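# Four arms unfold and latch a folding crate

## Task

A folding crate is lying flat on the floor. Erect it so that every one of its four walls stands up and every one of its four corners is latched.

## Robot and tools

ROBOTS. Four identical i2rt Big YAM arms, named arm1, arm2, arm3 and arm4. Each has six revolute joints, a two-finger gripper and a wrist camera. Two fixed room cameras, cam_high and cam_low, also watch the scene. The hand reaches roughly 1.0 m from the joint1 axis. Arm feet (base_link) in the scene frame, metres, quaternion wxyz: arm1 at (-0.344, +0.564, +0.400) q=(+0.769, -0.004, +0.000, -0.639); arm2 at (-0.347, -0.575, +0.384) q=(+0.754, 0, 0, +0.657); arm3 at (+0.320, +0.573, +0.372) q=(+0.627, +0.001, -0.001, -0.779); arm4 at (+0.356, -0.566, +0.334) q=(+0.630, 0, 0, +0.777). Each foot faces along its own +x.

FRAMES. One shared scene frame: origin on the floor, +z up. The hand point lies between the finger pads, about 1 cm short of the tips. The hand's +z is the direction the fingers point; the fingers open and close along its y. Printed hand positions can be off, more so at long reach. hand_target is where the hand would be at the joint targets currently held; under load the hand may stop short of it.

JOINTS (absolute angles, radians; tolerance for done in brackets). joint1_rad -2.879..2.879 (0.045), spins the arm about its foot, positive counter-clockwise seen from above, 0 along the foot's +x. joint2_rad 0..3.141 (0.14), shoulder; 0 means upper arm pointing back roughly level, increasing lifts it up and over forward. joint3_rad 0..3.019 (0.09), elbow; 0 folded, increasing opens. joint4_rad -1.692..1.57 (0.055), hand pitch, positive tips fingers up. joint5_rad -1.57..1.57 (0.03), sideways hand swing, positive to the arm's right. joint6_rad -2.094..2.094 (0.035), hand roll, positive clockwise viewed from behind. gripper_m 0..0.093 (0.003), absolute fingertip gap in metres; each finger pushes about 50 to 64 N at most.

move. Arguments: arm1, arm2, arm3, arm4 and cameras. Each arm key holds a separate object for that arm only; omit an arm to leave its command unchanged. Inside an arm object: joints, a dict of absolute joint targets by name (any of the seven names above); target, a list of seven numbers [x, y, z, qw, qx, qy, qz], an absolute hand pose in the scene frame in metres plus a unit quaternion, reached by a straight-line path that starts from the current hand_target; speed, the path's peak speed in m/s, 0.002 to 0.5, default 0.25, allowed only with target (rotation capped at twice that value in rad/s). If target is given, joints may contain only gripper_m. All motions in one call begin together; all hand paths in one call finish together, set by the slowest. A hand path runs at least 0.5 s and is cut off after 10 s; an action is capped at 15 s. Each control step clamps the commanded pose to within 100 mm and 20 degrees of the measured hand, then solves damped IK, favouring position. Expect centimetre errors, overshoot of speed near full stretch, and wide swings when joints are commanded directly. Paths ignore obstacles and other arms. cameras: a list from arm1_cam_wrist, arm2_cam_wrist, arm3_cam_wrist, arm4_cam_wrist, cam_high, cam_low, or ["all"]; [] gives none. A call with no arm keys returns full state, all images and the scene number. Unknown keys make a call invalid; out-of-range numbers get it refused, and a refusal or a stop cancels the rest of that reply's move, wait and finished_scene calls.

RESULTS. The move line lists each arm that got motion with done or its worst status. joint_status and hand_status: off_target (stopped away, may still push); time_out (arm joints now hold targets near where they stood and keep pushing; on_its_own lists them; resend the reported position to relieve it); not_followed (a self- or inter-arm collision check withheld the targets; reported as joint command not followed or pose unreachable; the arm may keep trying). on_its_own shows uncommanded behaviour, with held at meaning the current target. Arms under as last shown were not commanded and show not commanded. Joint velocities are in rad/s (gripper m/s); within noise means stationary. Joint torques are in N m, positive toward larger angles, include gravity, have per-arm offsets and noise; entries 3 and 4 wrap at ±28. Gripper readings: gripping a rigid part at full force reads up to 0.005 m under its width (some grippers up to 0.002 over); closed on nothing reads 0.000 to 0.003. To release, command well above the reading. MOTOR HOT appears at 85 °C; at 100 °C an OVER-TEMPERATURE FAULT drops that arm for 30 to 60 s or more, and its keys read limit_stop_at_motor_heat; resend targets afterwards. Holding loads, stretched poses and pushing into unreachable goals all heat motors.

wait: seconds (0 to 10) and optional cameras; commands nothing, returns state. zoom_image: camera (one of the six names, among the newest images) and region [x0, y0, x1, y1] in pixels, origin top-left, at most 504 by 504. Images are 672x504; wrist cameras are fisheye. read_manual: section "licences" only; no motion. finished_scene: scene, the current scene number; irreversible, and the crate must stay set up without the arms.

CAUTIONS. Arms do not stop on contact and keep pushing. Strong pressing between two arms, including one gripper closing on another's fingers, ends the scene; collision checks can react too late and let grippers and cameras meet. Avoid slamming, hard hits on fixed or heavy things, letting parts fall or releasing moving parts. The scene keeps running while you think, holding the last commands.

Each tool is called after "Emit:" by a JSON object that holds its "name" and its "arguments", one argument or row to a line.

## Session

Emit:
{"name": "move", "arguments": {
  "cameras": ["all"]
}}

Scene clock: 0.00 s.
Joint torques (N m): no reading
Motor temperatures (°C): arm1=[27 28 28 26 23 23 25] | arm2=[23 24 25 24 27 26 24] | arm3=[26 24 27 23 26 23 27] | arm4=[24 26 26 29 26 24 26]
Heat: arm1: hottest joint2_rad 28 °C; arm2: hottest joint5_rad 27 °C; arm3: hottest joint3_rad 27 °C; arm4: hottest joint4_rad 29 °C.
Joint velocities: within noise
arm1.joint_positions: joint1_rad=+0.789 joint2_rad=+0.425 joint3_rad=+1.402 joint4_rad=-1.276 joint5_rad=+0.217 joint6_rad=-0.687 gripper_m=+0.09396
arm1.joint_status: not commanded
arm1.hand: x=-0.2365 y=+0.4511 z=+0.9932 quat_wxyz=(-0.418, -0.026, -0.802, +0.426) (m; scene frame)
arm1.hand_target: x=-0.2404 y=+0.4538 z=+1.0017 quat_wxyz=(-0.426, -0.027, -0.795, +0.430) (m; scene frame)
arm1.hand_status: not commanded
arm2.joint_positions: joint1_rad=-0.187 joint2_rad=+0.448 joint3_rad=+1.696 joint4_rad=-1.263 joint5_rad=+0.249 joint6_rad=-0.242 gripper_m=+0.09396
arm2.joint_status: not commanded
arm2.hand: x=-0.2825 y=-0.5188 z=+1.0983 quat_wxyz=(-0.653, +0.415, -0.579, -0.258) (m; scene frame)
arm2.hand_target: x=-0.2830 y=-0.5203 z=+1.1047 quat_wxyz=(-0.657, +0.411, -0.575, -0.261) (m; scene frame)
arm2.hand_status: not commanded
arm3.joint_positions: joint1_rad=+0.868 joint2_rad=+0.482 joint3_rad=+1.633 joint4_rad=-1.455 joint5_rad=+0.267 joint6_rad=-0.464 gripper_m=+0.09396
arm3.joint_status: not commanded
arm3.hand: x=+0.3451 y=+0.4623 z=+1.0140 quat_wxyz=(-0.385, -0.257, -0.760, +0.456) (m; scene frame)
arm3.hand_target: x=+0.3424 y=+0.4658 z=+1.0199 quat_wxyz=(-0.391, -0.257, -0.755, +0.460) (m; scene frame)
arm3.hand_status: not commanded
arm4.joint_positions: joint1_rad=-0.127 joint2_rad=+0.568 joint3_rad=+1.615 joint4_rad=-1.161 joint5_rad=+0.181 joint6_rad=-0.762 gripper_m=+0.09396
arm4.joint_status: not commanded
arm4.hand: x=+0.3738 y=-0.3903 z=+1.0285 quat_wxyz=(-0.627, +0.673, -0.321, -0.224) (m; scene frame)
arm4.hand_target: x=+0.3742 y=-0.3960 z=+1.0355 quat_wxyz=(-0.633, +0.667, -0.319, -0.228) (m; scene frame)
arm4.hand_status: not commanded
pictures: arm1_cam_wrist, arm2_cam_wrist, arm3_cam_wrist, arm4_cam_wrist, cam_high, cam_low

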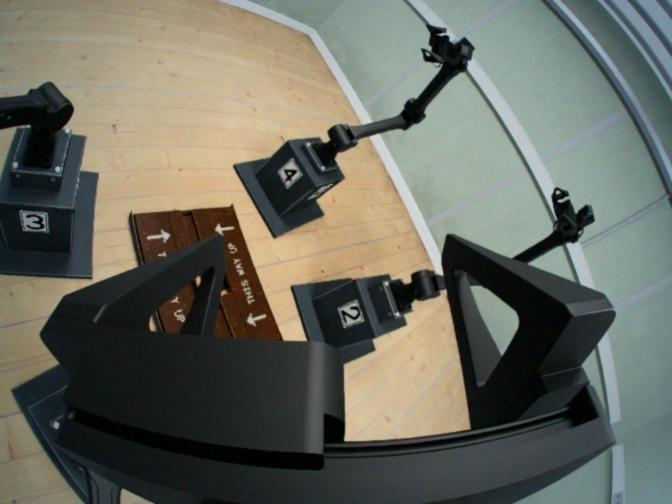

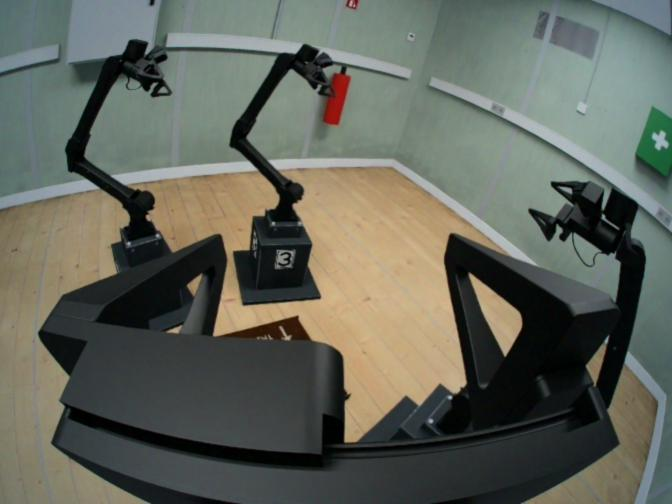

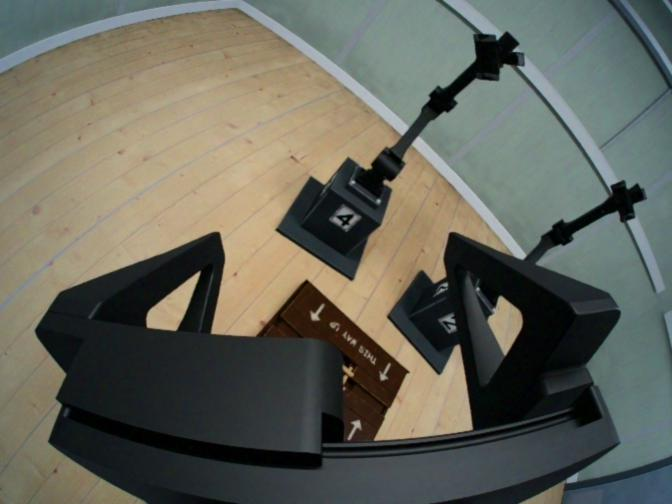

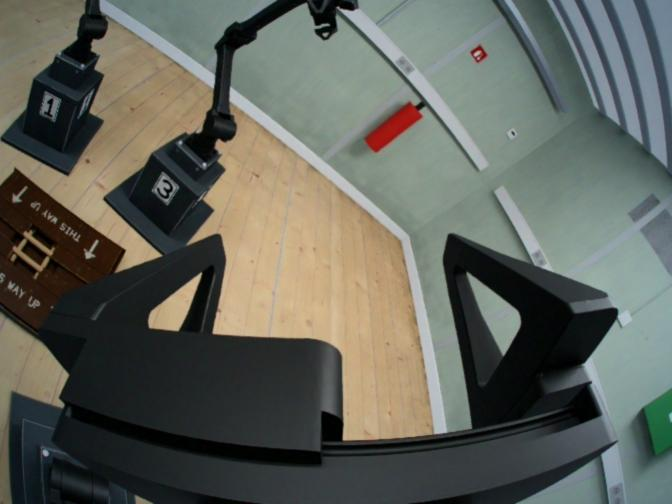

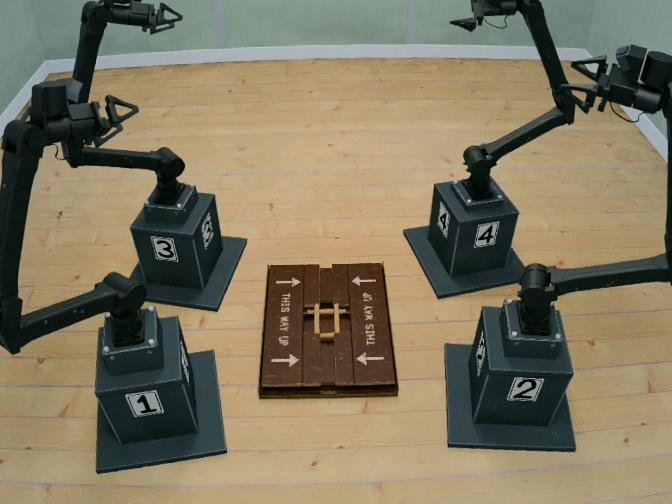

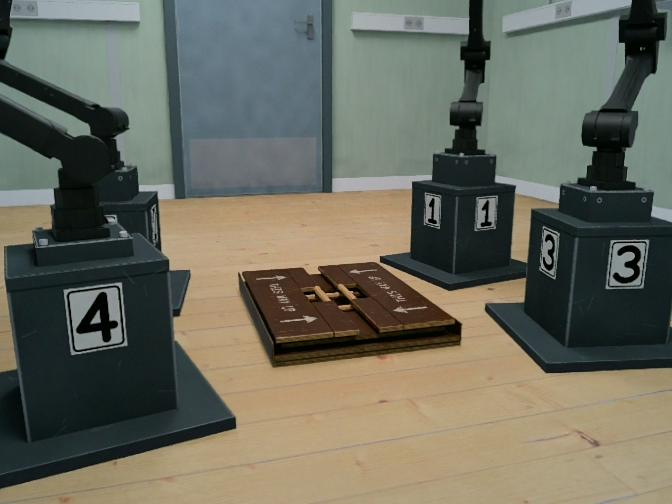

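Emit:
{"name": "move", "arguments": {
  "arm1": {"target": [-0.02, 0.11, 0.36, 0, 0, 1, 0], "speed": 0.3, "joints": {"gripper_m": 0.04}},
  "arm4": {"target": [-0.03, -0.15, 0.36, 0, 1, 0, 0], "speed": 0.3, "joints": {"gripper_m": 0.04}},
  "arm2": {"joints": {"joint1_rad": -0.22, "joint2_rad": 0.422, "joint3_rad": 0.516, "joint4_rad": -0.935, "joint5_rad": -0.256, "joint6_rad": -0.255, "gripper_m": 0.038}},
  "cameras": ["arm1_cam_wrist", "arm4_cam_wrist", "arm2_cam_wrist", "cam_high"]
}}

Scene clock: 11.07 s.
Joint torques (N m): arm1=[0.5 -19.96 9.44 0.18 0.14 0] | arm2=[-0.85 -0.09 8.51 1.88 -0.28 -0.13] | arm3=[-0.73 4.13 5.08 2.3 0.14 0.12] | arm4=[1.08 -17.44 11.97 -0.58 -0.22 -0.11]
Motor temperatures (°C): arm1=[27 28 29 26 23 23 25] | arm2=[23 24 25 24 27 26 24] | arm3=[26 24 27 23 26 23 27] | arm4=[24 26 27 29 26 25 26]
Heat: arm1: hottest joint3_rad 29 °C; arm2: hottest joint5_rad 27 °C; arm3: hottest joint3_rad 27 °C; arm4: hottest joint4_rad 29 °C.
move: arm1 off_target; arm2 done; arm4 off_target
Joint velocities: within noise
arm1.joint_positions: joint1_rad=+0.428 joint2_rad=+2.030 joint3_rad=+1.345 joint4_rad=-0.922 joint5_rad=-0.012 joint6_rad=-0.936 gripper_m=+0.04006
arm1.joint_status: all done
arm1.hand: x=-0.0337 y=+0.1253 z=+0.3513 quat_wxyz=(+0.008, -0.011, -1.000, -0.015) (m; scene frame)
arm1.hand_target: x=-0.0204 y=+0.1152 z=+0.3582 quat_wxyz=(+0.003, +0.000, -1.000, -0.005) (m; scene frame)
arm1.hand_status: off_target (0.022 m and 2.4 deg from the pose sent, 0.751 m and 73.4 deg at the start)
arm2.joint_positions: joint1_rad=-0.207 joint2_rad=+0.427 joint3_rad=+0.505 joint4_rad=-0.953 joint5_rad=-0.254 joint6_rad=-0.239 gripper_m=+0.03814
arm2.joint_status: all done
arm2.hand: x=-0.3062 y=-0.3332 z=+0.5772 quat_wxyz=(-0.242, +0.656, -0.664, -0.265) (m; scene frame)
arm2.hand_target: x=-0.3031 y=-0.3293 z=+0.5862 quat_wxyz=(-0.257, +0.654, -0.658, -0.271) (m; scene frame)
arm2.hand_status: not commanded
arm3: as last shown
arm4.joint_positions: joint1_rad=+0.539 joint2_rad=+1.949 joint3_rad=+1.420 joint4_rad=-1.069 joint5_rad=+0.008 joint6_rad=-0.794 gripper_m=+0.04007
arm4.joint_status: all done
arm4.hand: x=-0.0147 y=-0.1629 z=+0.3513 quat_wxyz=(+0.007, +1.000, -0.015, +0.012) (m; scene frame)
arm4.hand_target: x=-0.0226 y=-0.1508 z=+0.3575 quat_wxyz=(+0.001, +1.000, -0.009, +0.005) (m; scene frame)
arm4.hand_status: off_target (0.022 m and 2.4 deg from the pose sent, 0.817 m and 95.4 deg at the start)
pictures: arm1_cam_wrist, arm2_cam_wrist, arm4_cam_wrist, cam_high

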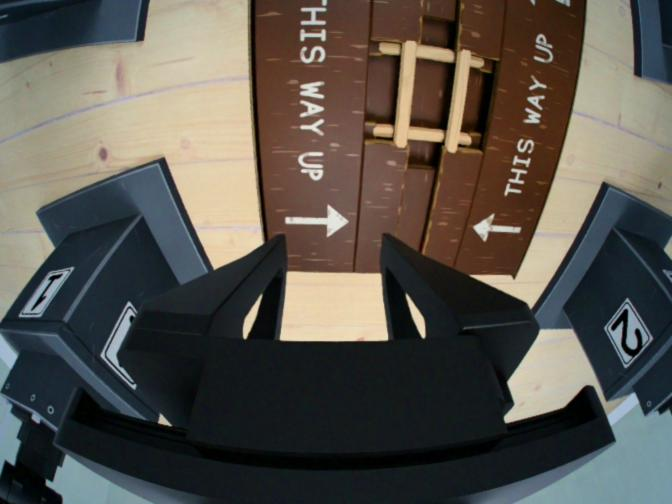

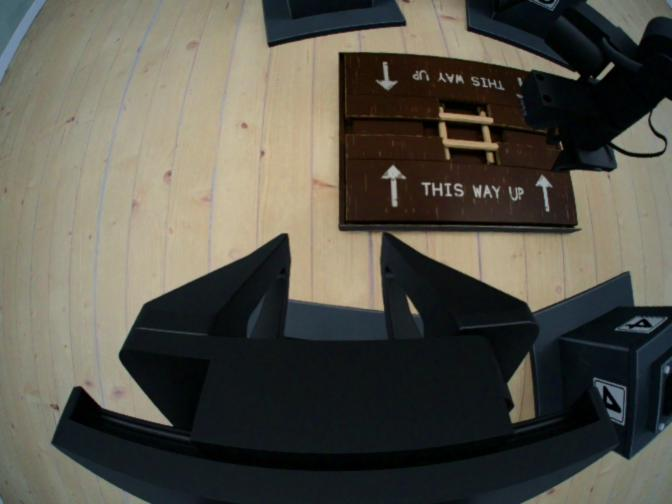

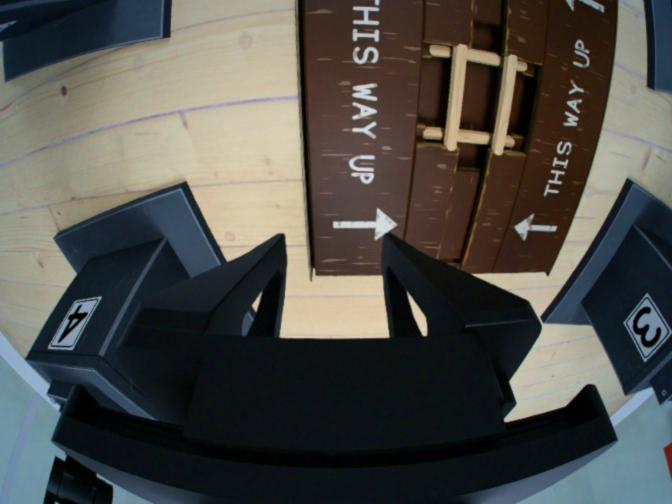

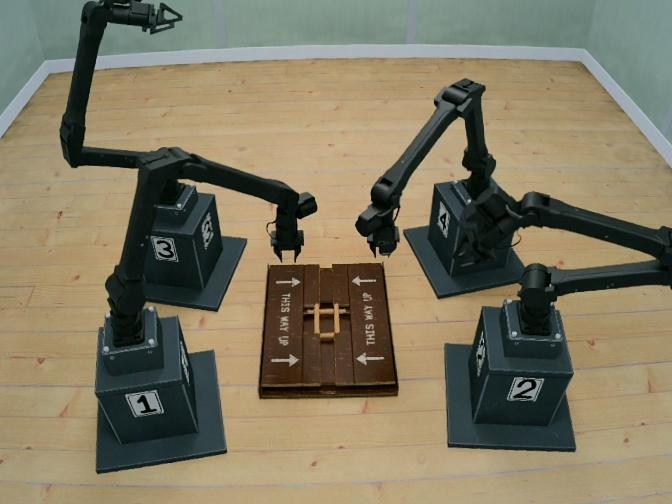

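Emit:
{"name": "move", "arguments": {
  "arm1": {"target": [-0.008, 0.034, 0.13, 0, 0, 1, 0], "speed": 0.25},
  "cameras": ["arm1_cam_wrist"]
}}

Scene clock: 26.57 s.
Joint torques (N m): arm1=[-0.79 -24.35 7.69 0.49 0.08 -0.05] | arm2=[-0.85 -0.03 8.51 1.88 -0.28 -0.13] | arm3=[-0.38 3.96 5.15 2.4 0.17 0.11] | arm4=[1.38 -17.32 11.99 -0.58 -0.22 -0.1]
Motor temperatures (°C): arm1=[27 29 30 26 23 23 25] | arm2=[23 24 26 25 27 26 24] | arm3=[26 24 27 24 26 23 27] | arm4=[24 28 28 29 26 25 26]
Heat: arm1: hottest joint3_rad 30 °C; arm2: hottest joint5_rad 27 °C; arm3: hottest joint3_rad 27 °C; arm4: hottest joint4_rad 29 °C.
move: arm1 off_target
Joint velocities: within noise
arm1.joint_positions: joint1_rad=+0.390 joint2_rad=+2.580 joint3_rad=+1.686 joint4_rad=-0.696 joint5_rad=-0.010 joint6_rad=-0.991 gripper_m=+0.04006
arm1.joint_status: not commanded
arm1.hand: x=-0.0115 y=+0.0494 z=+0.1296 quat_wxyz=(+0.004, -0.003, -1.000, -0.008) (m; scene frame)
arm1.hand_target: x=-0.0093 y=+0.0364 z=+0.1293 quat_wxyz=(+0.000, -0.001, -1.000, -0.001) (m; scene frame)
arm1.hand_status: off_target (0.016 m and 1.1 deg from the pose sent, 0.241 m and 2.4 deg at the start)
arm2, arm3, arm4: as last shown
pictures: arm1_cam_wrist

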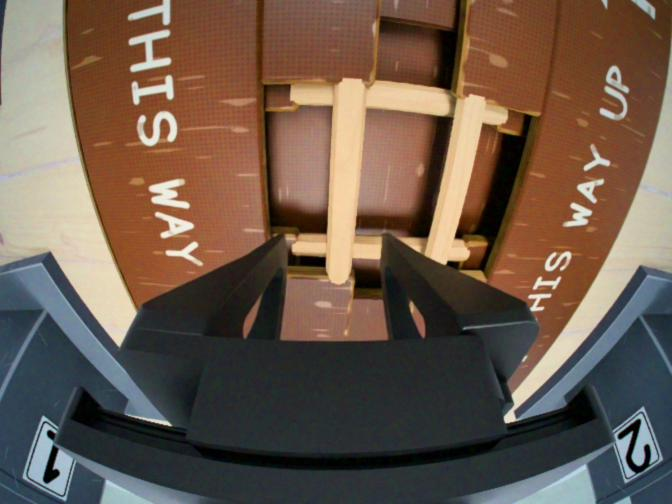

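Emit:
{"name": "move", "arguments": {
  "arm1": {"target": [-0.012, 0.031, 0.037, 0, 0, 1, 0], "speed": 0.15},
  "cameras": ["arm1_cam_wrist", "cam_low"]
}}

Scene clock: 31.33 s.
Joint torques (N m): arm1=[-1.32 -24.59 6.97 0.57 0.09 -0.01] | arm2=[-0.85 -0.03 8.51 1.89 -0.28 -0.12] | arm3=[-0.5 3.96 5.14 2.25 0.18 0.1] | arm4=[1.38 -17.32 11.99 -0.58 -0.22 -0.1]
Motor temperatures (°C): arm1=[27 30 30 26 23 23 25] | arm2=[23 24 26 25 27 26 24] | arm3=[26 24 28 24 26 23 27] | arm4=[24 28 28 29 26 25 26]
Heat: arm1: hottest joint2_rad 30 °C; arm2: hottest joint5_rad 27 °C; arm3: hottest joint3_rad 28 °C; arm4: hottest joint4_rad 29 °C.
move: arm1 off_target
Joint velocities: within noise
arm1.joint_positions: joint1_rad=+0.384 joint2_rad=+2.785 joint3_rad=+1.830 joint4_rad=-0.635 joint5_rad=-0.009 joint6_rad=-0.998 gripper_m=+0.04006
arm1.joint_status: not commanded
arm1.hand: x=-0.0133 y=+0.0434 z=+0.0406 quat_wxyz=(+0.004, -0.002, -1.000, -0.007) (m; scene frame)
arm1.hand_target: x=-0.0119 y=+0.0313 z=+0.0381 quat_wxyz=(-0.001, +0.000, -1.000, +0.001) (m; scene frame)
arm1.hand_status: off_target (0.013 m and 1.0 deg from the pose sent, 0.094 m and 1.1 deg at the start)
arm2, arm3, arm4: as last shown
pictures: arm1_cam_wrist, cam_low

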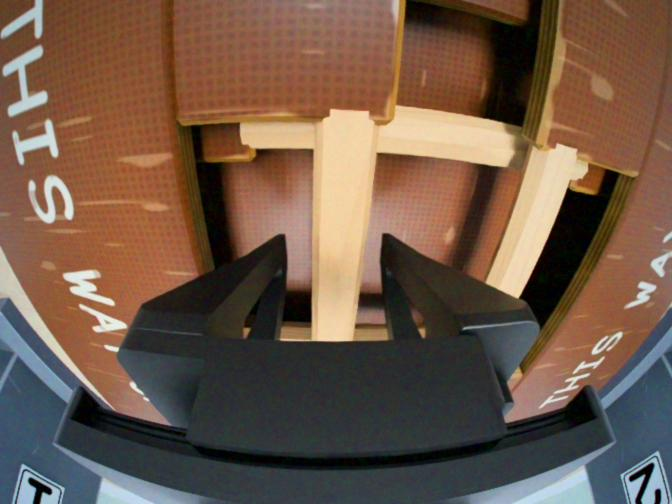

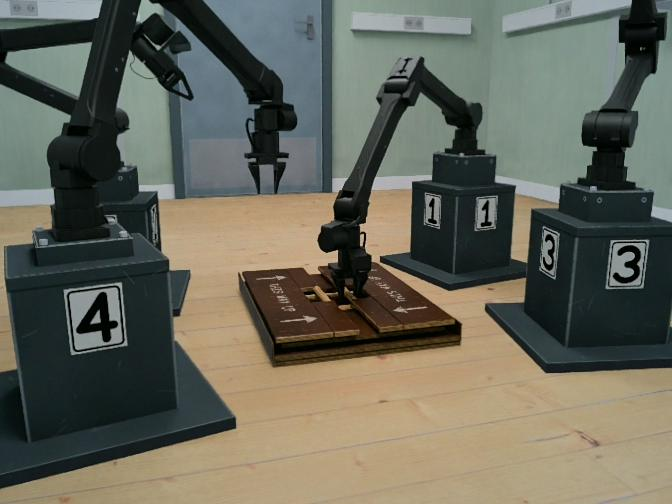

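Emit:
{"name": "move", "arguments": {
  "arm1": {"joints": {"gripper_m": 0.017}}
}}

Emit:
{"name": "move", "arguments": {
  "arm1": {"joints": {"gripper_m": 0.007}},
  "cameras": ["arm1_cam_wrist"]
}}

Scene clock: 32.93 s.
Joint torques (N m): arm1=[-1.03 -25.29 7.05 0.59 0.12 -0.23] | arm2=[-0.85 -0.03 8.53 1.88 -0.29 -0.13] | arm3=[-0.85 3.78 5.29 2.29 0.17 0.13] | arm4=[1.38 -17.32 11.99 -0.58 -0.22 -0.1]
Motor temperatures (°C): arm1=[27 30 30 26 23 23 25] | arm2=[23 24 26 25 27 26 24] | arm3=[26 24 28 24 26 23 27] | arm4=[24 28 28 29 26 25 26]
Heat: arm1: hottest joint2_rad 30 °C; arm2: hottest joint5_rad 27 °C; arm3: hottest joint3_rad 28 °C; arm4: hottest joint4_rad 29 °C.
move: arm1 done
Joint velocities: within noise
arm1.joint_positions: joint1_rad=+0.382 joint2_rad=+2.785 joint3_rad=+1.833 joint4_rad=-0.635 joint5_rad=-0.010 joint6_rad=-0.978 gripper_m=+0.01795
arm1.joint_status: all done
arm1.hand: x=-0.0130 y=+0.0416 z=+0.0413 quat_wxyz=(+0.003, -0.013, -1.000, -0.006) (m; scene frame)
arm1.hand_target: x=-0.0120 y=+0.0305 z=+0.0383 quat_wxyz=(-0.001, -0.001, -1.000, +0.001) (m; scene frame)
arm1.hand_status: not commanded
arm2, arm3, arm4: as last shown
pictures: none

Scene clock: 33.37 s.
Joint torques (N m): arm1=[-1.14 -25.23 6.95 0.55 0.12 -0.18] | arm2=[-0.85 -0.09 8.51 1.88 -0.28 -0.12] | arm3=[-0.56 4.37 5.07 2.32 0.12 0.14] | arm4=[1.38 -17.32 11.97 -0.57 -0.23 -0.1]
Motor temperatures (°C): arm1=[27 30 30 26 23 23 25] | arm2=[23 24 26 25 27 26 24] | arm3=[26 24 28 24 26 23 27] | arm4=[24 28 28 29 26 25 26]
Heat: arm1: hottest joint2_rad 30 °C; arm2: hottest joint5_rad 27 °C; arm3: hottest joint3_rad 28 °C; arm4: hottest joint4_rad 29 °C.
move: arm1 off_target
Joint velocities: within noise
arm1.joint_positions: joint1_rad=+0.382 joint2_rad=+2.785 joint3_rad=+1.833 joint4_rad=-0.635 joint5_rad=-0.010 joint6_rad=-0.978 gripper_m=+0.01795
arm1.joint_status: gripper_m off_target (ended at +0.01795, target +0.00700)
arm1.hand: x=-0.0130 y=+0.0416 z=+0.0413 quat_wxyz=(+0.003, -0.013, -1.000, -0.006) (m; scene frame)
arm1.hand_target: x=-0.0120 y=+0.0305 z=+0.0383 quat_wxyz=(-0.001, -0.001, -1.000, +0.001) (m; scene frame)
arm1.hand_status: not commanded
arm2, arm3, arm4: as last shown
pictures: arm1_cam_wrist

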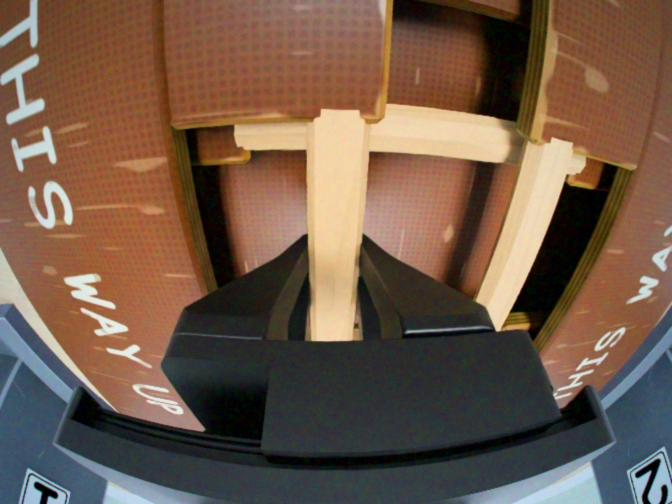

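Emit:
{"name": "move", "arguments": {
  "arm1": {"target": [-0.012, 0.0555, 0.1445, 0, 0, 0.9962, 0.0872], "speed": 0.1}
}}

Emit:
{"name": "move", "arguments": {
  "arm1": {"target": [-0.012, 0.0905, 0.203, 0, 0, 0.9848, 0.1736], "speed": 0.1}
}}

Emit:
{"name": "move", "arguments": {
  "arm1": {"target": [-0.012, 0.1155, 0.226, 0, 0, 0.9744, 0.2250], "speed": 0.1},
  "cameras": ["arm1_cam_wrist", "cam_low"]
}}

Scene clock: 37.73 s.
Joint torques (N m): arm1=[-0.67 -31.85 4.15 -2.7 -0.57 -0.34] | arm2=[-0.91 -0.09 8.51 1.87 -0.28 -0.12] | arm3=[-0.91 4.13 5.16 2.35 0.18 0.1] | arm4=[1.38 -17.32 11.97 -0.58 -0.23 -0.1]
Motor temperatures (°C): arm1=[27 31 30 26 23 23 25] | arm2=[23 24 26 25 27 26 24] | arm3=[26 24 28 24 26 23 27] | arm4=[24 29 29 29 26 25 26]
Heat: arm1: hottest joint2_rad 31 °C; arm2: hottest joint5_rad 27 °C; arm3: hottest joint3_rad 28 °C; arm4: hottest joint2_rad 29 °C.
move: arm1 off_target
Joint velocities: within noise
arm1.joint_positions: joint1_rad=+0.370 joint2_rad=+2.668 joint3_rad=+1.810 joint4_rad=-0.831 joint5_rad=-0.085 joint6_rad=-0.980 gripper_m=+0.01702
arm1.joint_status: not commanded
arm1.hand: x=-0.0120 y=+0.0515 z=+0.1093 quat_wxyz=(-0.001, -0.021, -0.997, -0.070) (m; scene frame)
arm1.hand_target: x=-0.0140 y=+0.0507 z=+0.1418 quat_wxyz=(-0.002, -0.003, -0.997, -0.083) (m; scene frame)
arm1.hand_status: off_target (0.035 m and 3.1 deg from the pose sent, 0.104 m and 9.4 deg at the start)
arm2, arm3, arm4: as last shown
pictures: none

Scene clock: 39.30 s.
Joint torques (N m): arm1=[0.15 -30.21 4.67 -2.37 -0.37 -0.29] | arm2=[-0.85 -0.09 8.51 1.88 -0.28 -0.12] | arm3=[-0.38 3.43 5.24 2.35 0.15 0.1] | arm4=[1.32 -17.32 11.99 -0.57 -0.22 -0.1]
Motor temperatures (°C): arm1=[27 31 30 26 23 23 25] | arm2=[23 24 26 25 27 26 24] | arm3=[26 24 28 24 26 23 27] | arm4=[24 29 29 29 26 25 26]
Heat: arm1: hottest joint2_rad 31 °C; arm2: hottest joint5_rad 27 °C; arm3: hottest joint3_rad 28 °C; arm4: hottest joint2_rad 29 °C.
move: arm1 off_target
Joint velocities: within noise
arm1.joint_positions: joint1_rad=+0.373 joint2_rad=+2.568 joint3_rad=+1.793 joint4_rad=-1.075 joint5_rad=-0.181 joint6_rad=-1.003 gripper_m=+0.01706
arm1.joint_status: not commanded
arm1.hand: x=-0.0111 y=+0.0856 z=+0.1768 quat_wxyz=(+0.001, -0.018, -0.987, -0.162) (m; scene frame)
arm1.hand_target: x=-0.0099 y=+0.0909 z=+0.2015 quat_wxyz=(+0.001, +0.002, -0.985, -0.173) (m; scene frame)
arm1.hand_status: off_target (0.027 m and 2.4 deg from the pose sent, 0.102 m and 12.2 deg at the start)
arm2, arm3, arm4: as last shown
pictures: none

Scene clock: 40.43 s.
Joint torques (N m): arm1=[0.38 -30.56 4.1 -3.49 -0.73 -0.28] | arm2=[-0.85 -0.03 8.53 1.88 -0.28 -0.13] | arm3=[-0.56 4.07 5.16 2.47 0.18 0.1] | arm4=[1.38 -17.32 11.99 -0.58 -0.22 -0.1]
Motor temperatures (°C): arm1=[27 31 30 26 23 23 25] | arm2=[23 24 26 25 27 26 24] | arm3=[26 24 28 24 26 23 27] | arm4=[24 29 29 29 26 25 26]
Heat: arm1: hottest joint2_rad 31 °C; arm2: hottest joint5_rad 27 °C; arm3: hottest joint3_rad 28 °C; arm4: hottest joint2_rad 29 °C.
move: arm1 off_target
Joint velocities: within noise
arm1.joint_positions: joint1_rad=+0.375 joint2_rad=+2.545 joint3_rad=+1.789 joint4_rad=-1.160 joint5_rad=-0.230 joint6_rad=-1.015 gripper_m=+0.01679
arm1.joint_status: not commanded
arm1.hand: x=-0.0103 y=+0.1021 z=+0.1965 quat_wxyz=(-0.003, -0.018, -0.979, -0.202) (m; scene frame)
arm1.hand_target: x=-0.0106 y=+0.1148 z=+0.2249 quat_wxyz=(+0.000, +0.000, -0.974, -0.225) (m; scene frame)
arm1.hand_status: off_target (0.032 m and 3.4 deg from the pose sent, 0.058 m and 7.6 deg at the start)
arm2, arm4: as last shown
arm3.joint_positions: joint1_rad=+0.868 joint2_rad=+0.482 joint3_rad=+1.633 joint4_rad=-1.455 joint5_rad=+0.267 joint6_rad=-0.464 gripper_m=+0.09396
arm3.joint_status: not commanded
arm3.hand: x=+0.3451 y=+0.4623 z=+1.0140 quat_wxyz=(-0.385, -0.257, -0.760, +0.456) (m; scene frame)
arm3.hand_target: x=+0.3424 y=+0.4658 z=+1.0199 quat_wxyz=(-0.391, -0.257, -0.755, +0.460) (m; scene frame)
arm3.hand_status: not commanded
pictures: arm1_cam_wrist, cam_low

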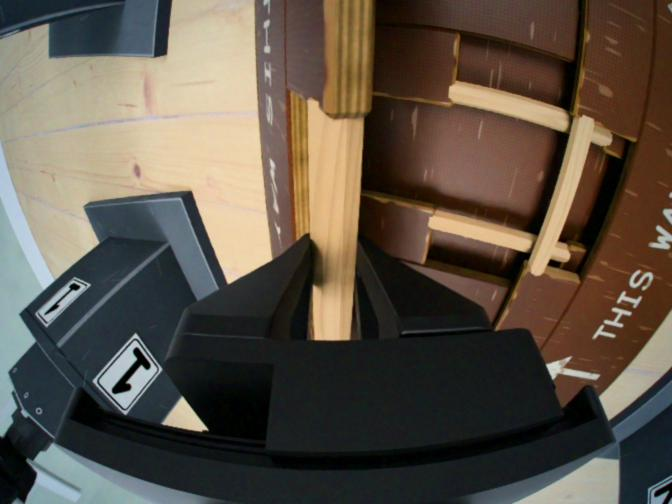

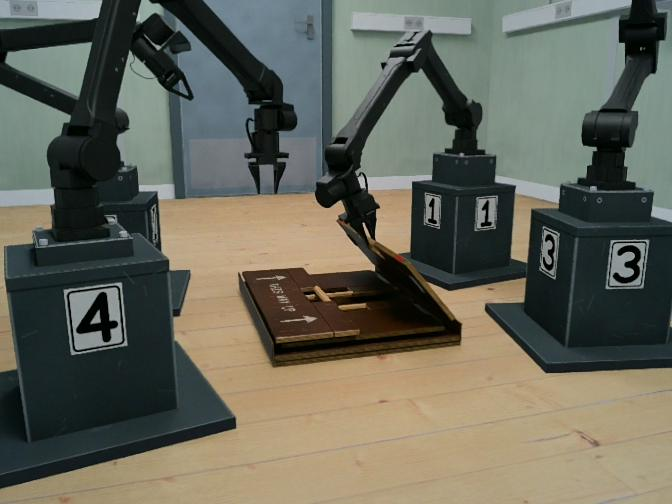

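Emit:
{"name": "move", "arguments": {
  "arm1": {"target": [-0.012, 0.1425, 0.242, 0, 0, 0.9613, 0.2756], "speed": 0.1}
}}

Emit:
{"name": "move", "arguments": {
  "arm1": {"target": [-0.012, 0.1655, 0.256, 0, 0, 0.9537, 0.3007], "speed": 0.1}
}}

Emit:
{"name": "move", "arguments": {
  "arm1": {"target": [-0.012, 0.1905, 0.264, 0, 0, 0.9469, 0.3214], "speed": 0.1},
  "arm4": {"target": [-0.03, -0.08, 0.25, 0, 1, 0, 0], "speed": 0.15},
  "cameras": ["arm4_cam_wrist", "cam_low"]
}}

Scene clock: 45.90 s.
Joint torques (N m): arm1=[0.5 -30.04 3.56 -4.19 -0.9 -0.27] | arm2=[-0.79 0.03 8.51 1.89 -0.28 -0.13] | arm3=[-1.03 3.78 5.2 2.3 0.14 0.11] | arm4=[1.38 -17.32 11.99 -0.58 -0.22 -0.1]
Motor temperatures (°C): arm1=[27 31 30 26 23 23 25] | arm2=[23 24 26 25 27 26 24] | arm3=[26 24 28 24 26 23 27] | arm4=[24 29 29 29 26 25 26]
Heat: arm1: hottest joint2_rad 31 °C; arm2: hottest joint5_rad 27 °C; arm3: hottest joint3_rad 28 °C; arm4: hottest joint2_rad 29 °C.
move: arm1 off_target
Joint velocities: within noise
arm1.joint_positions: joint1_rad=+0.378 joint2_rad=+2.528 joint3_rad=+1.781 joint4_rad=-1.236 joint5_rad=-0.279 joint6_rad=-1.034 gripper_m=+0.01683
arm1.joint_status: not commanded
arm1.hand: x=-0.0097 y=+0.1200 z=+0.2130 quat_wxyz=(-0.007, -0.017, -0.970, -0.241) (m; scene frame)
arm1.hand_target: x=-0.0108 y=+0.1405 z=+0.2404 quat_wxyz=(+0.000, -0.001, -0.962, -0.274) (m; scene frame)
arm1.hand_status: off_target (0.037 m and 4.6 deg from the pose sent, 0.061 m and 9.0 deg at the start)
arm2.joint_positions: joint1_rad=-0.207 joint2_rad=+0.427 joint3_rad=+0.505 joint4_rad=-0.953 joint5_rad=-0.254 joint6_rad=-0.239 gripper_m=+0.03814
arm2.joint_status: not commanded
arm2.hand: x=-0.3062 y=-0.3332 z=+0.5772 quat_wxyz=(-0.242, +0.656, -0.664, -0.265) (m; scene frame)
arm2.hand_target: x=-0.3031 y=-0.3293 z=+0.5862 quat_wxyz=(-0.257, +0.654, -0.658, -0.271) (m; scene frame)
arm2.hand_status: not commanded
arm3: as last shown
arm4.joint_positions: joint1_rad=+0.539 joint2_rad=+1.949 joint3_rad=+1.420 joint4_rad=-1.069 joint5_rad=+0.008 joint6_rad=-0.794 gripper_m=+0.04007
arm4.joint_status: not commanded
arm4.hand: x=-0.0147 y=-0.1629 z=+0.3513 quat_wxyz=(+0.007, +1.000, -0.015, +0.012) (m; scene frame)
arm4.hand_target: x=-0.0226 y=-0.1508 z=+0.3575 quat_wxyz=(+0.001, +1.000, -0.009, +0.005) (m; scene frame)
arm4.hand_status: not commanded
pictures: none

Scene clock: 47.00 s.
Joint torques (N m): arm1=[0.5 -29.27 3.9 -3.55 -0.58 -0.25] | arm2=[-0.91 -0.03 8.53 1.89 -0.28 -0.13] | arm3=[-0.79 4.01 5.22 2.36 0.17 0.09] | arm4=[1.38 -17.32 11.97 -0.58 -0.22 -0.1]
Motor temperatures (°C): arm1=[27 31 30 26 23 23 25] | arm2=[23 24 27 25 27 26 24] | arm3=[26 24 28 24 26 23 27] | arm4=[24 29 29 29 26 25 26]
Heat: arm1: hottest joint2_rad 31 °C; arm2: hottest joint3_rad 27 °C; arm3: hottest joint3_rad 28 °C; arm4: hottest joint2_rad 29 °C.
move: arm1 off_target
Joint velocities: within noise
arm1.joint_positions: joint1_rad=+0.396 joint2_rad=+2.484 joint3_rad=+1.724 joint4_rad=-1.287 joint5_rad=-0.319 joint6_rad=-1.041 gripper_m=+0.01684
arm1.joint_status: not commanded
arm1.hand: x=-0.0088 y=+0.1497 z=+0.2331 quat_wxyz=(-0.006, -0.013, -0.961, -0.276) (m; scene frame)
arm1.hand_target: x=-0.0106 y=+0.1652 z=+0.2558 quat_wxyz=(+0.000, +0.002, -0.954, -0.300) (m; scene frame)
arm1.hand_status: off_target (0.028 m and 3.4 deg from the pose sent, 0.063 m and 7.4 deg at the start)
arm2, arm3, arm4: as last shown
pictures: none

Scene clock: 48.80 s.
Joint torques (N m): arm1=[0.44 -28.04 3.33 -3.51 -0.53 -0.25] | arm2=[-0.85 -0.03 8.51 1.89 -0.28 -0.12] | arm3=[-0.44 3.84 5.23 2.41 0.15 0.11] | arm4=[1.73 -19.14 11.19 0.13 -0.24 -0.1]
Motor temperatures (°C): arm1=[27 31 30 26 23 23 25] | arm2=[23 24 27 25 27 26 24] | arm3=[26 24 28 24 26 23 27] | arm4=[24 29 29 29 26 25 26]
Heat: arm1: hottest joint2_rad 31 °C; arm2: hottest joint3_rad 27 °C; arm3: hottest joint3_rad 28 °C; arm4: hottest joint2_rad 29 °C.
move: arm1 off_target; arm4 off_target
Joint velocities: within noise
arm1.joint_positions: joint1_rad=+0.413 joint2_rad=+2.452 joint3_rad=+1.667 joint4_rad=-1.299 joint5_rad=-0.352 joint6_rad=-1.041 gripper_m=+0.01647
arm1.joint_status: not commanded
arm1.hand: x=-0.0081 y=+0.1745 z=+0.2430 quat_wxyz=(-0.007, -0.013, -0.954, -0.299) (m; scene frame)
arm1.hand_target: x=-0.0116 y=+0.1897 z=+0.2629 quat_wxyz=(+0.000, +0.000, -0.947, -0.321) (m; scene frame)
arm1.hand_status: off_target (0.027 m and 3.2 deg from the pose sent, 0.051 m and 5.7 deg at the start)
arm2, arm3: as last shown
arm4.joint_positions: joint1_rad=+0.470 joint2_rad=+2.211 joint3_rad=+1.572 joint4_rad=-0.954 joint5_rad=+0.002 joint6_rad=-0.881 gripper_m=+0.04007
arm4.joint_status: not commanded
arm4.hand: x=-0.0218 y=-0.0956 z=+0.2523 quat_wxyz=(+0.008, +1.000, -0.006, +0.008) (m; scene frame)
arm4.hand_target: x=-0.0300 y=-0.0824 z=+0.2495 quat_wxyz=(+0.001, +1.000, +0.001, +0.000) (m; scene frame)
arm4.hand_status: off_target (0.018 m and 1.5 deg from the pose sent, 0.132 m and 2.4 deg at the start)
pictures: arm4_cam_wrist, cam_low

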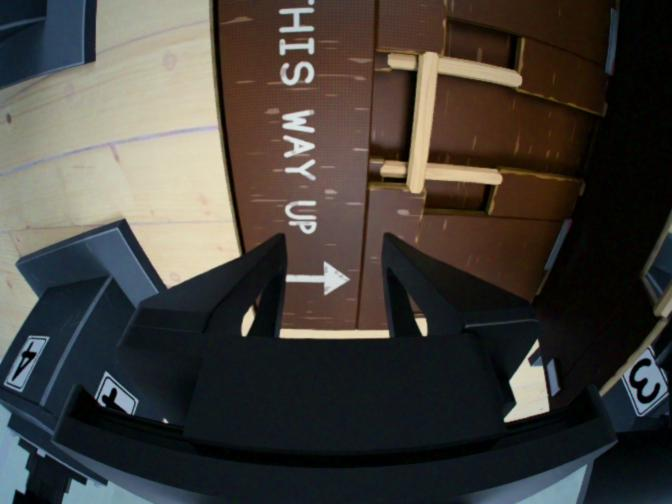

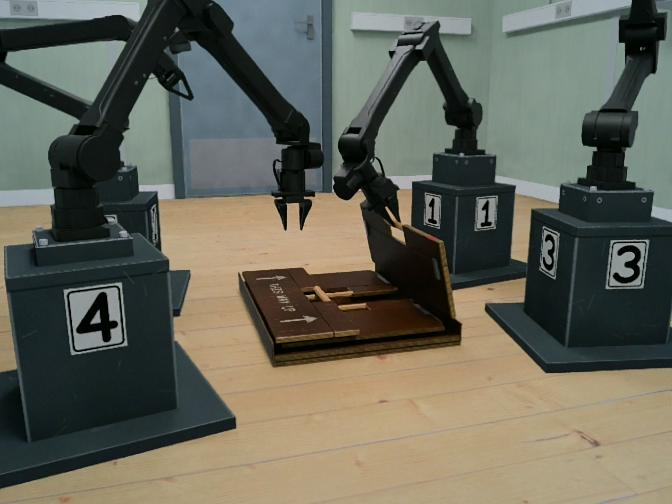

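Emit:
{"name": "move", "arguments": {
  "arm1": {"target": [-0.012, 0.2205, 0.268, 0, 0, 0.9397, 0.3420], "speed": 0.1}
}}

Emit:
{"name": "move", "arguments": {
  "arm1": {"target": [-0.012, 0.2475, 0.262, 0, 0, 0.9397, 0.3420], "speed": 0.1}
}}

Emit:
{"name": "move", "arguments": {
  "arm1": {"target": [-0.012, 0.2655, 0.252, 0, 0, 0.9455, 0.3256], "speed": 0.1},
  "cameras": ["arm1_cam_wrist", "cam_low", "cam_high"]
}}

Scene clock: 54.13 s.
Joint torques (N m): arm1=[0.38 -26.87 2.81 -3.03 -0.6 -0.18] | arm2=[-0.91 -0.09 8.51 1.89 -0.28 -0.13] | arm3=[-0.44 3.72 5.01 2.35 0.17 0.12] | arm4=[1.49 -19.25 11.32 0.13 -0.23 -0.1]
Motor temperatures (°C): arm1=[27 31 30 26 23 23 26] | arm2=[23 24 27 25 27 26 24] | arm3=[26 24 28 24 26 23 27] | arm4=[24 30 29 29 26 25 26]
Heat: arm1: hottest joint2_rad 31 °C; arm2: hottest joint3_rad 27 °C; arm3: hottest joint3_rad 28 °C; arm4: hottest joint2_rad 30 °C.
move: arm1 off_target
Joint velocities: within noise
arm1.joint_positions: joint1_rad=+0.436 joint2_rad=+2.419 joint3_rad=+1.600 joint4_rad=-1.299 joint5_rad=-0.383 joint6_rad=-1.041 gripper_m=+0.01627
arm1.joint_status: not commanded
arm1.hand: x=-0.0080 y=+0.2033 z=+0.2500 quat_wxyz=(-0.007, -0.009, -0.947, -0.320) (m; scene frame)
arm1.hand_target: x=-0.0124 y=+0.2193 z=+0.2676 quat_wxyz=(+0.000, -0.001, -0.940, -0.342) (m; scene frame)
arm1.hand_status: off_target (0.025 m and 3.0 deg from the pose sent, 0.053 m and 5.5 deg at the start)
arm2, arm3: as last shown
arm4.joint_positions: joint1_rad=+0.467 joint2_rad=+2.211 joint3_rad=+1.572 joint4_rad=-0.954 joint5_rad=+0.002 joint6_rad=-0.881 gripper_m=+0.04007
arm4.joint_status: not commanded
arm4.hand: x=-0.0203 y=-0.0944 z=+0.2523 quat_wxyz=(+0.008, +1.000, -0.008, +0.008) (m; scene frame)
arm4.hand_target: x=-0.0285 y=-0.0812 z=+0.2495 quat_wxyz=(+0.001, +1.000, -0.001, +0.000) (m; scene frame)
arm4.hand_status: not commanded
pictures: none

Scene clock: 55.17 s.
Joint torques (N m): arm1=[1.14 -25.35 1.54 -2.78 -0.62 -0.07] | arm2=[-0.85 -0.09 8.51 1.88 -0.28 -0.13] | arm3=[-0.38 3.49 5.09 2.44 0.16 0.11] | arm4=[1.49 -19.19 11.32 0.14 -0.24 -0.1]
Motor temperatures (°C): arm1=[27 31 30 26 23 23 26] | arm2=[23 24 27 25 27 26 24] | arm3=[26 24 28 24 26 23 27] | arm4=[24 30 29 29 26 25 26]
Heat: arm1: hottest joint2_rad 31 °C; arm2: hottest joint3_rad 27 °C; arm3: hottest joint3_rad 28 °C; arm4: hottest joint2_rad 30 °C.
move: arm1 off_target
Joint velocities: within noise
arm1.joint_positions: joint1_rad=+0.447 joint2_rad=+2.383 joint3_rad=+1.531 joint4_rad=-1.236 joint5_rad=-0.400 joint6_rad=-1.032 gripper_m=+0.01614
arm1.joint_status: not commanded
arm1.hand: x=-0.0078 y=+0.2166 z=+0.2510 quat_wxyz=(-0.019, -0.008, -0.950, -0.312) (m; scene frame)
arm1.hand_target: x=-0.0149 y=+0.2429 z=+0.2617 quat_wxyz=(-0.001, -0.005, -0.940, -0.342) (m; scene frame)
arm1.hand_status: off_target (0.033 m and 4.3 deg from the pose sent, 0.046 m and 3.0 deg at the start)
arm2, arm3, arm4: as last shown
pictures: none

Scene clock: 56.20 s.
Joint torques (N m): arm1=[3.49 -24.18 0.49 -2.51 -0.67 0.03] | arm2=[-0.85 -0.03 8.53 1.88 -0.29 -0.12] | arm3=[-0.32 3.9 5.15 2.41 0.19 0.13] | arm4=[1.44 -19.19 11.32 0.13 -0.24 -0.1]
Motor temperatures (°C): arm1=[27 32 30 26 23 23 26] | arm2=[23 24 27 25 27 26 24] | arm3=[26 24 28 24 26 23 27] | arm4=[24 30 29 29 26 25 26]
Heat: arm1: hottest joint2_rad 32 °C; arm2: hottest joint3_rad 27 °C; arm3: hottest joint3_rad 28 °C; arm4: hottest joint2_rad 30 °C.
move: arm1 off_target
Joint velocities: within noise
arm1.joint_positions: joint1_rad=+0.451 joint2_rad=+2.343 joint3_rad=+1.471 joint4_rad=-1.149 joint5_rad=-0.392 joint6_rad=-0.998 gripper_m=+0.01614
arm1.joint_status: not commanded
arm1.hand: x=-0.0076 y=+0.2180 z=+0.2508 quat_wxyz=(-0.029, -0.014, -0.958, -0.285) (m; scene frame)
arm1.hand_target: x=-0.0129 y=+0.2623 z=+0.2526 quat_wxyz=(+0.000, -0.001, -0.946, -0.324) (m; scene frame)
arm1.hand_status: off_target (0.048 m and 6.1 deg from the pose sent, 0.049 m and 2.8 deg at the start)
arm2, arm3, arm4: as last shown
pictures: arm1_cam_wrist, cam_high, cam_low

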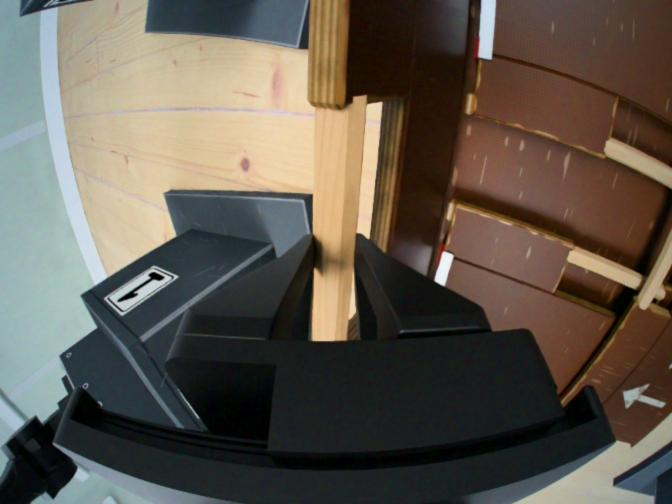

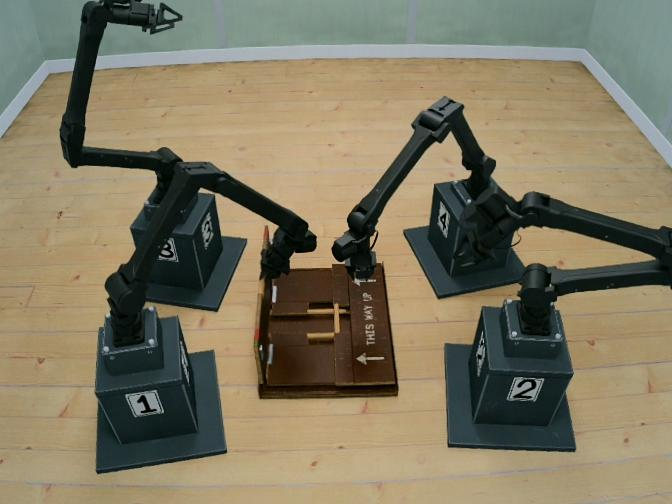

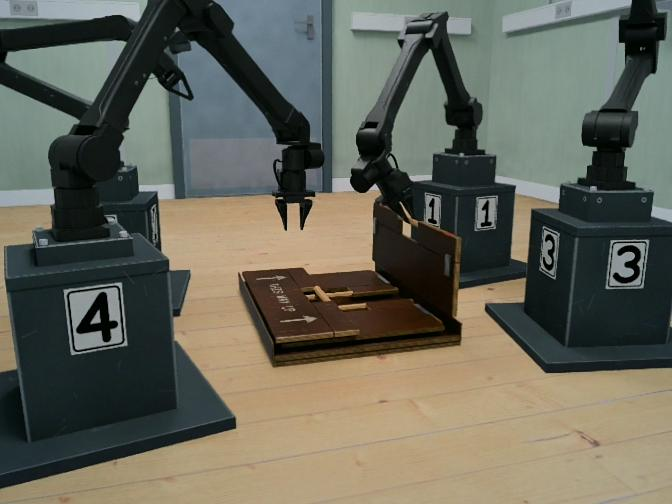

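Emit:
{"name": "move", "arguments": {
  "arm1": {"target": [-0.010, 0.224, 0.252, 0, 0, 0.9537, 0.3007], "speed": 0.1}
}}

Emit:
{"name": "move", "arguments": {
  "arm1": {"joints": {"gripper_m": 0.045}},
  "cameras": ["arm1_cam_wrist"]
}}

Scene clock: 60.43 s.
Joint torques (N m): arm1=[0.21 -22.24 5.5 -2.47 0.04 -0.15] | arm2=[-0.79 -0.09 8.51 1.89 -0.28 -0.13] | arm3=[-0.79 3.96 5.23 2.35 0.14 0.1] | arm4=[1.44 -19.25 11.3 0.13 -0.23 -0.1]
Motor temperatures (°C): arm1=[27 32 30 26 23 23 26] | arm2=[23 24 27 25 27 26 24] | arm3=[26 24 28 24 26 23 27] | arm4=[24 30 30 29 26 25 26]
Heat: arm1: hottest joint2_rad 32 °C; arm2: hottest joint3_rad 27 °C; arm3: hottest joint3_rad 28 °C; arm4: hottest joint2_rad 30 °C.
move: arm1 off_target
Joint velocities: within noise
arm1.joint_positions: joint1_rad=+0.458 joint2_rad=+2.352 joint3_rad=+1.494 joint4_rad=-1.178 joint5_rad=-0.366 joint6_rad=-0.998 gripper_m=+0.01614
arm1.joint_status: not commanded
arm1.hand: x=-0.0076 y=+0.2158 z=+0.2515 quat_wxyz=(-0.013, -0.009, -0.959, -0.284) (m; scene frame)
arm1.hand_target: x=-0.0098 y=+0.2245 z=+0.2525 quat_wxyz=(+0.000, +0.000, -0.954, -0.301) (m; scene frame)
arm1.hand_status: off_target (0.009 m and 2.7 deg from the pose sent, 0.007 m and 4.1 deg at the start)
arm2, arm3, arm4: as last shown
pictures: none

Scene clock: 61.07 s.
Joint torques (N m): arm1=[0.03 -22.42 5.5 -1.05 -0.11 -0.07] | arm2=[-0.85 -0.03 8.53 1.88 -0.28 -0.12] | arm3=[-0.62 3.9 5.18 2.44 0.12 0.1] | arm4=[1.49 -19.19 11.32 0.13 -0.23 -0.1]
Motor temperatures (°C): arm1=[27 31 30 26 23 23 26] | arm2=[23 24 27 25 27 26 24] | arm3=[26 24 28 24 26 23 27] | arm4=[24 30 30 29 26 25 26]
Heat: arm1: hottest joint2_rad 31 °C; arm2: hottest joint3_rad 27 °C; arm3: hottest joint3_rad 28 °C; arm4: hottest joint2_rad 30 °C.
move: arm1 done
Joint velocities: within noise
arm1.joint_positions: joint1_rad=+0.467 joint2_rad=+2.352 joint3_rad=+1.494 joint4_rad=-1.212 joint5_rad=-0.363 joint6_rad=-1.005 gripper_m=+0.04489
arm1.joint_status: all done
arm1.hand: x=-0.0092 y=+0.2244 z=+0.2550 quat_wxyz=(-0.002, -0.005, -0.955, -0.296) (m; scene frame)
arm1.hand_target: x=-0.0068 y=+0.2277 z=+0.2525 quat_wxyz=(+0.002, +0.005, -0.954, -0.301) (m; scene frame)
arm1.hand_status: not commanded
arm2, arm4: as last shown
arm3.joint_positions: joint1_rad=+0.868 joint2_rad=+0.482 joint3_rad=+1.633 joint4_rad=-1.455 joint5_rad=+0.267 joint6_rad=-0.464 gripper_m=+0.09396
arm3.joint_status: not commanded
arm3.hand: x=+0.3451 y=+0.4623 z=+1.0140 quat_wxyz=(-0.385, -0.257, -0.760, +0.456) (m; scene frame)
arm3.hand_target: x=+0.3424 y=+0.4658 z=+1.0199 quat_wxyz=(-0.391, -0.257, -0.755, +0.460) (m; scene frame)
arm3.hand_status: not commanded
pictures: arm1_cam_wrist

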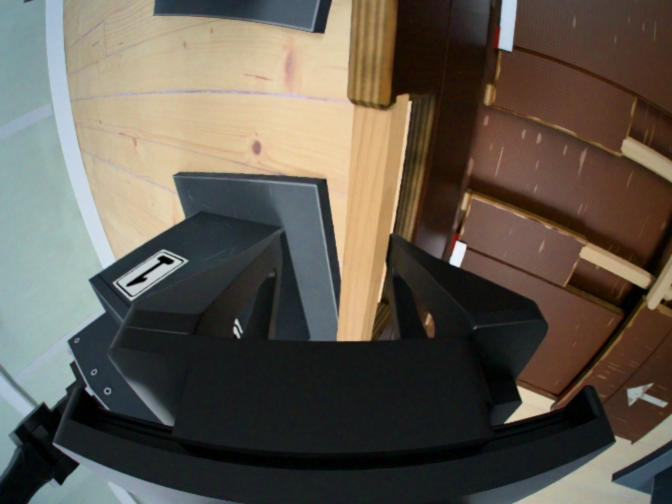

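Emit:
{"name": "move", "arguments": {
  "arm1": {"target": [-0.008, 0.202, 0.245, 0, 0, 1, 0], "speed": 0.2},
  "cameras": ["arm1_cam_wrist"]
}}

Scene clock: 64.67 s.
Joint torques (N m): arm1=[0.67 -21.6 3.81 0.69 0.06 0.14] | arm2=[-0.91 -0.09 8.53 1.89 -0.28 -0.13] | arm3=[-0.67 3.96 5.18 2.56 0.14 0.14] | arm4=[1.44 -19.25 11.3 0.13 -0.24 -0.1]
Motor temperatures (°C): arm1=[27 32 30 26 23 23 25] | arm2=[23 24 27 25 27 26 24] | arm3=[26 24 28 24 26 23 27] | arm4=[24 30 30 29 26 25 26]
Heat: arm1: hottest joint2_rad 32 °C; arm2: hottest joint3_rad 27 °C; arm3: hottest joint3_rad 28 °C; arm4: hottest joint2_rad 30 °C.
move: arm1 off_target
Joint velocities: within noise
arm1.joint_positions: joint1_rad=+0.537 joint2_rad=+2.153 joint3_rad=+1.163 joint4_rad=-0.592 joint5_rad=-0.007 joint6_rad=-0.833 gripper_m=+0.04497
arm1.joint_status: not commanded
arm1.hand: x=-0.0182 y=+0.1936 z=+0.2426 quat_wxyz=(+0.004, -0.008, -1.000, -0.004) (m; scene frame)
arm1.hand_target: x=-0.0136 y=+0.1993 z=+0.2451 quat_wxyz=(+0.002, -0.006, -1.000, -0.002) (m; scene frame)
arm1.hand_status: off_target (0.013 m and 1.1 deg from the pose sent, 0.025 m and 34.5 deg at the start)
arm2.joint_positions: joint1_rad=-0.207 joint2_rad=+0.427 joint3_rad=+0.505 joint4_rad=-0.953 joint5_rad=-0.254 joint6_rad=-0.239 gripper_m=+0.03814
arm2.joint_status: not commanded
arm2.hand: x=-0.3062 y=-0.3332 z=+0.5772 quat_wxyz=(-0.242, +0.656, -0.664, -0.265) (m; scene frame)
arm2.hand_target: x=-0.3031 y=-0.3293 z=+0.5862 quat_wxyz=(-0.257, +0.654, -0.658, -0.271) (m; scene frame)
arm2.hand_status: not commanded
arm3, arm4: as last shown
pictures: arm1_cam_wrist

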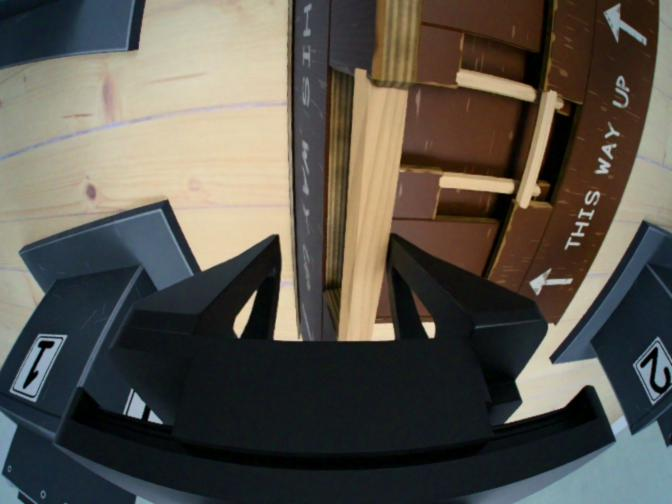

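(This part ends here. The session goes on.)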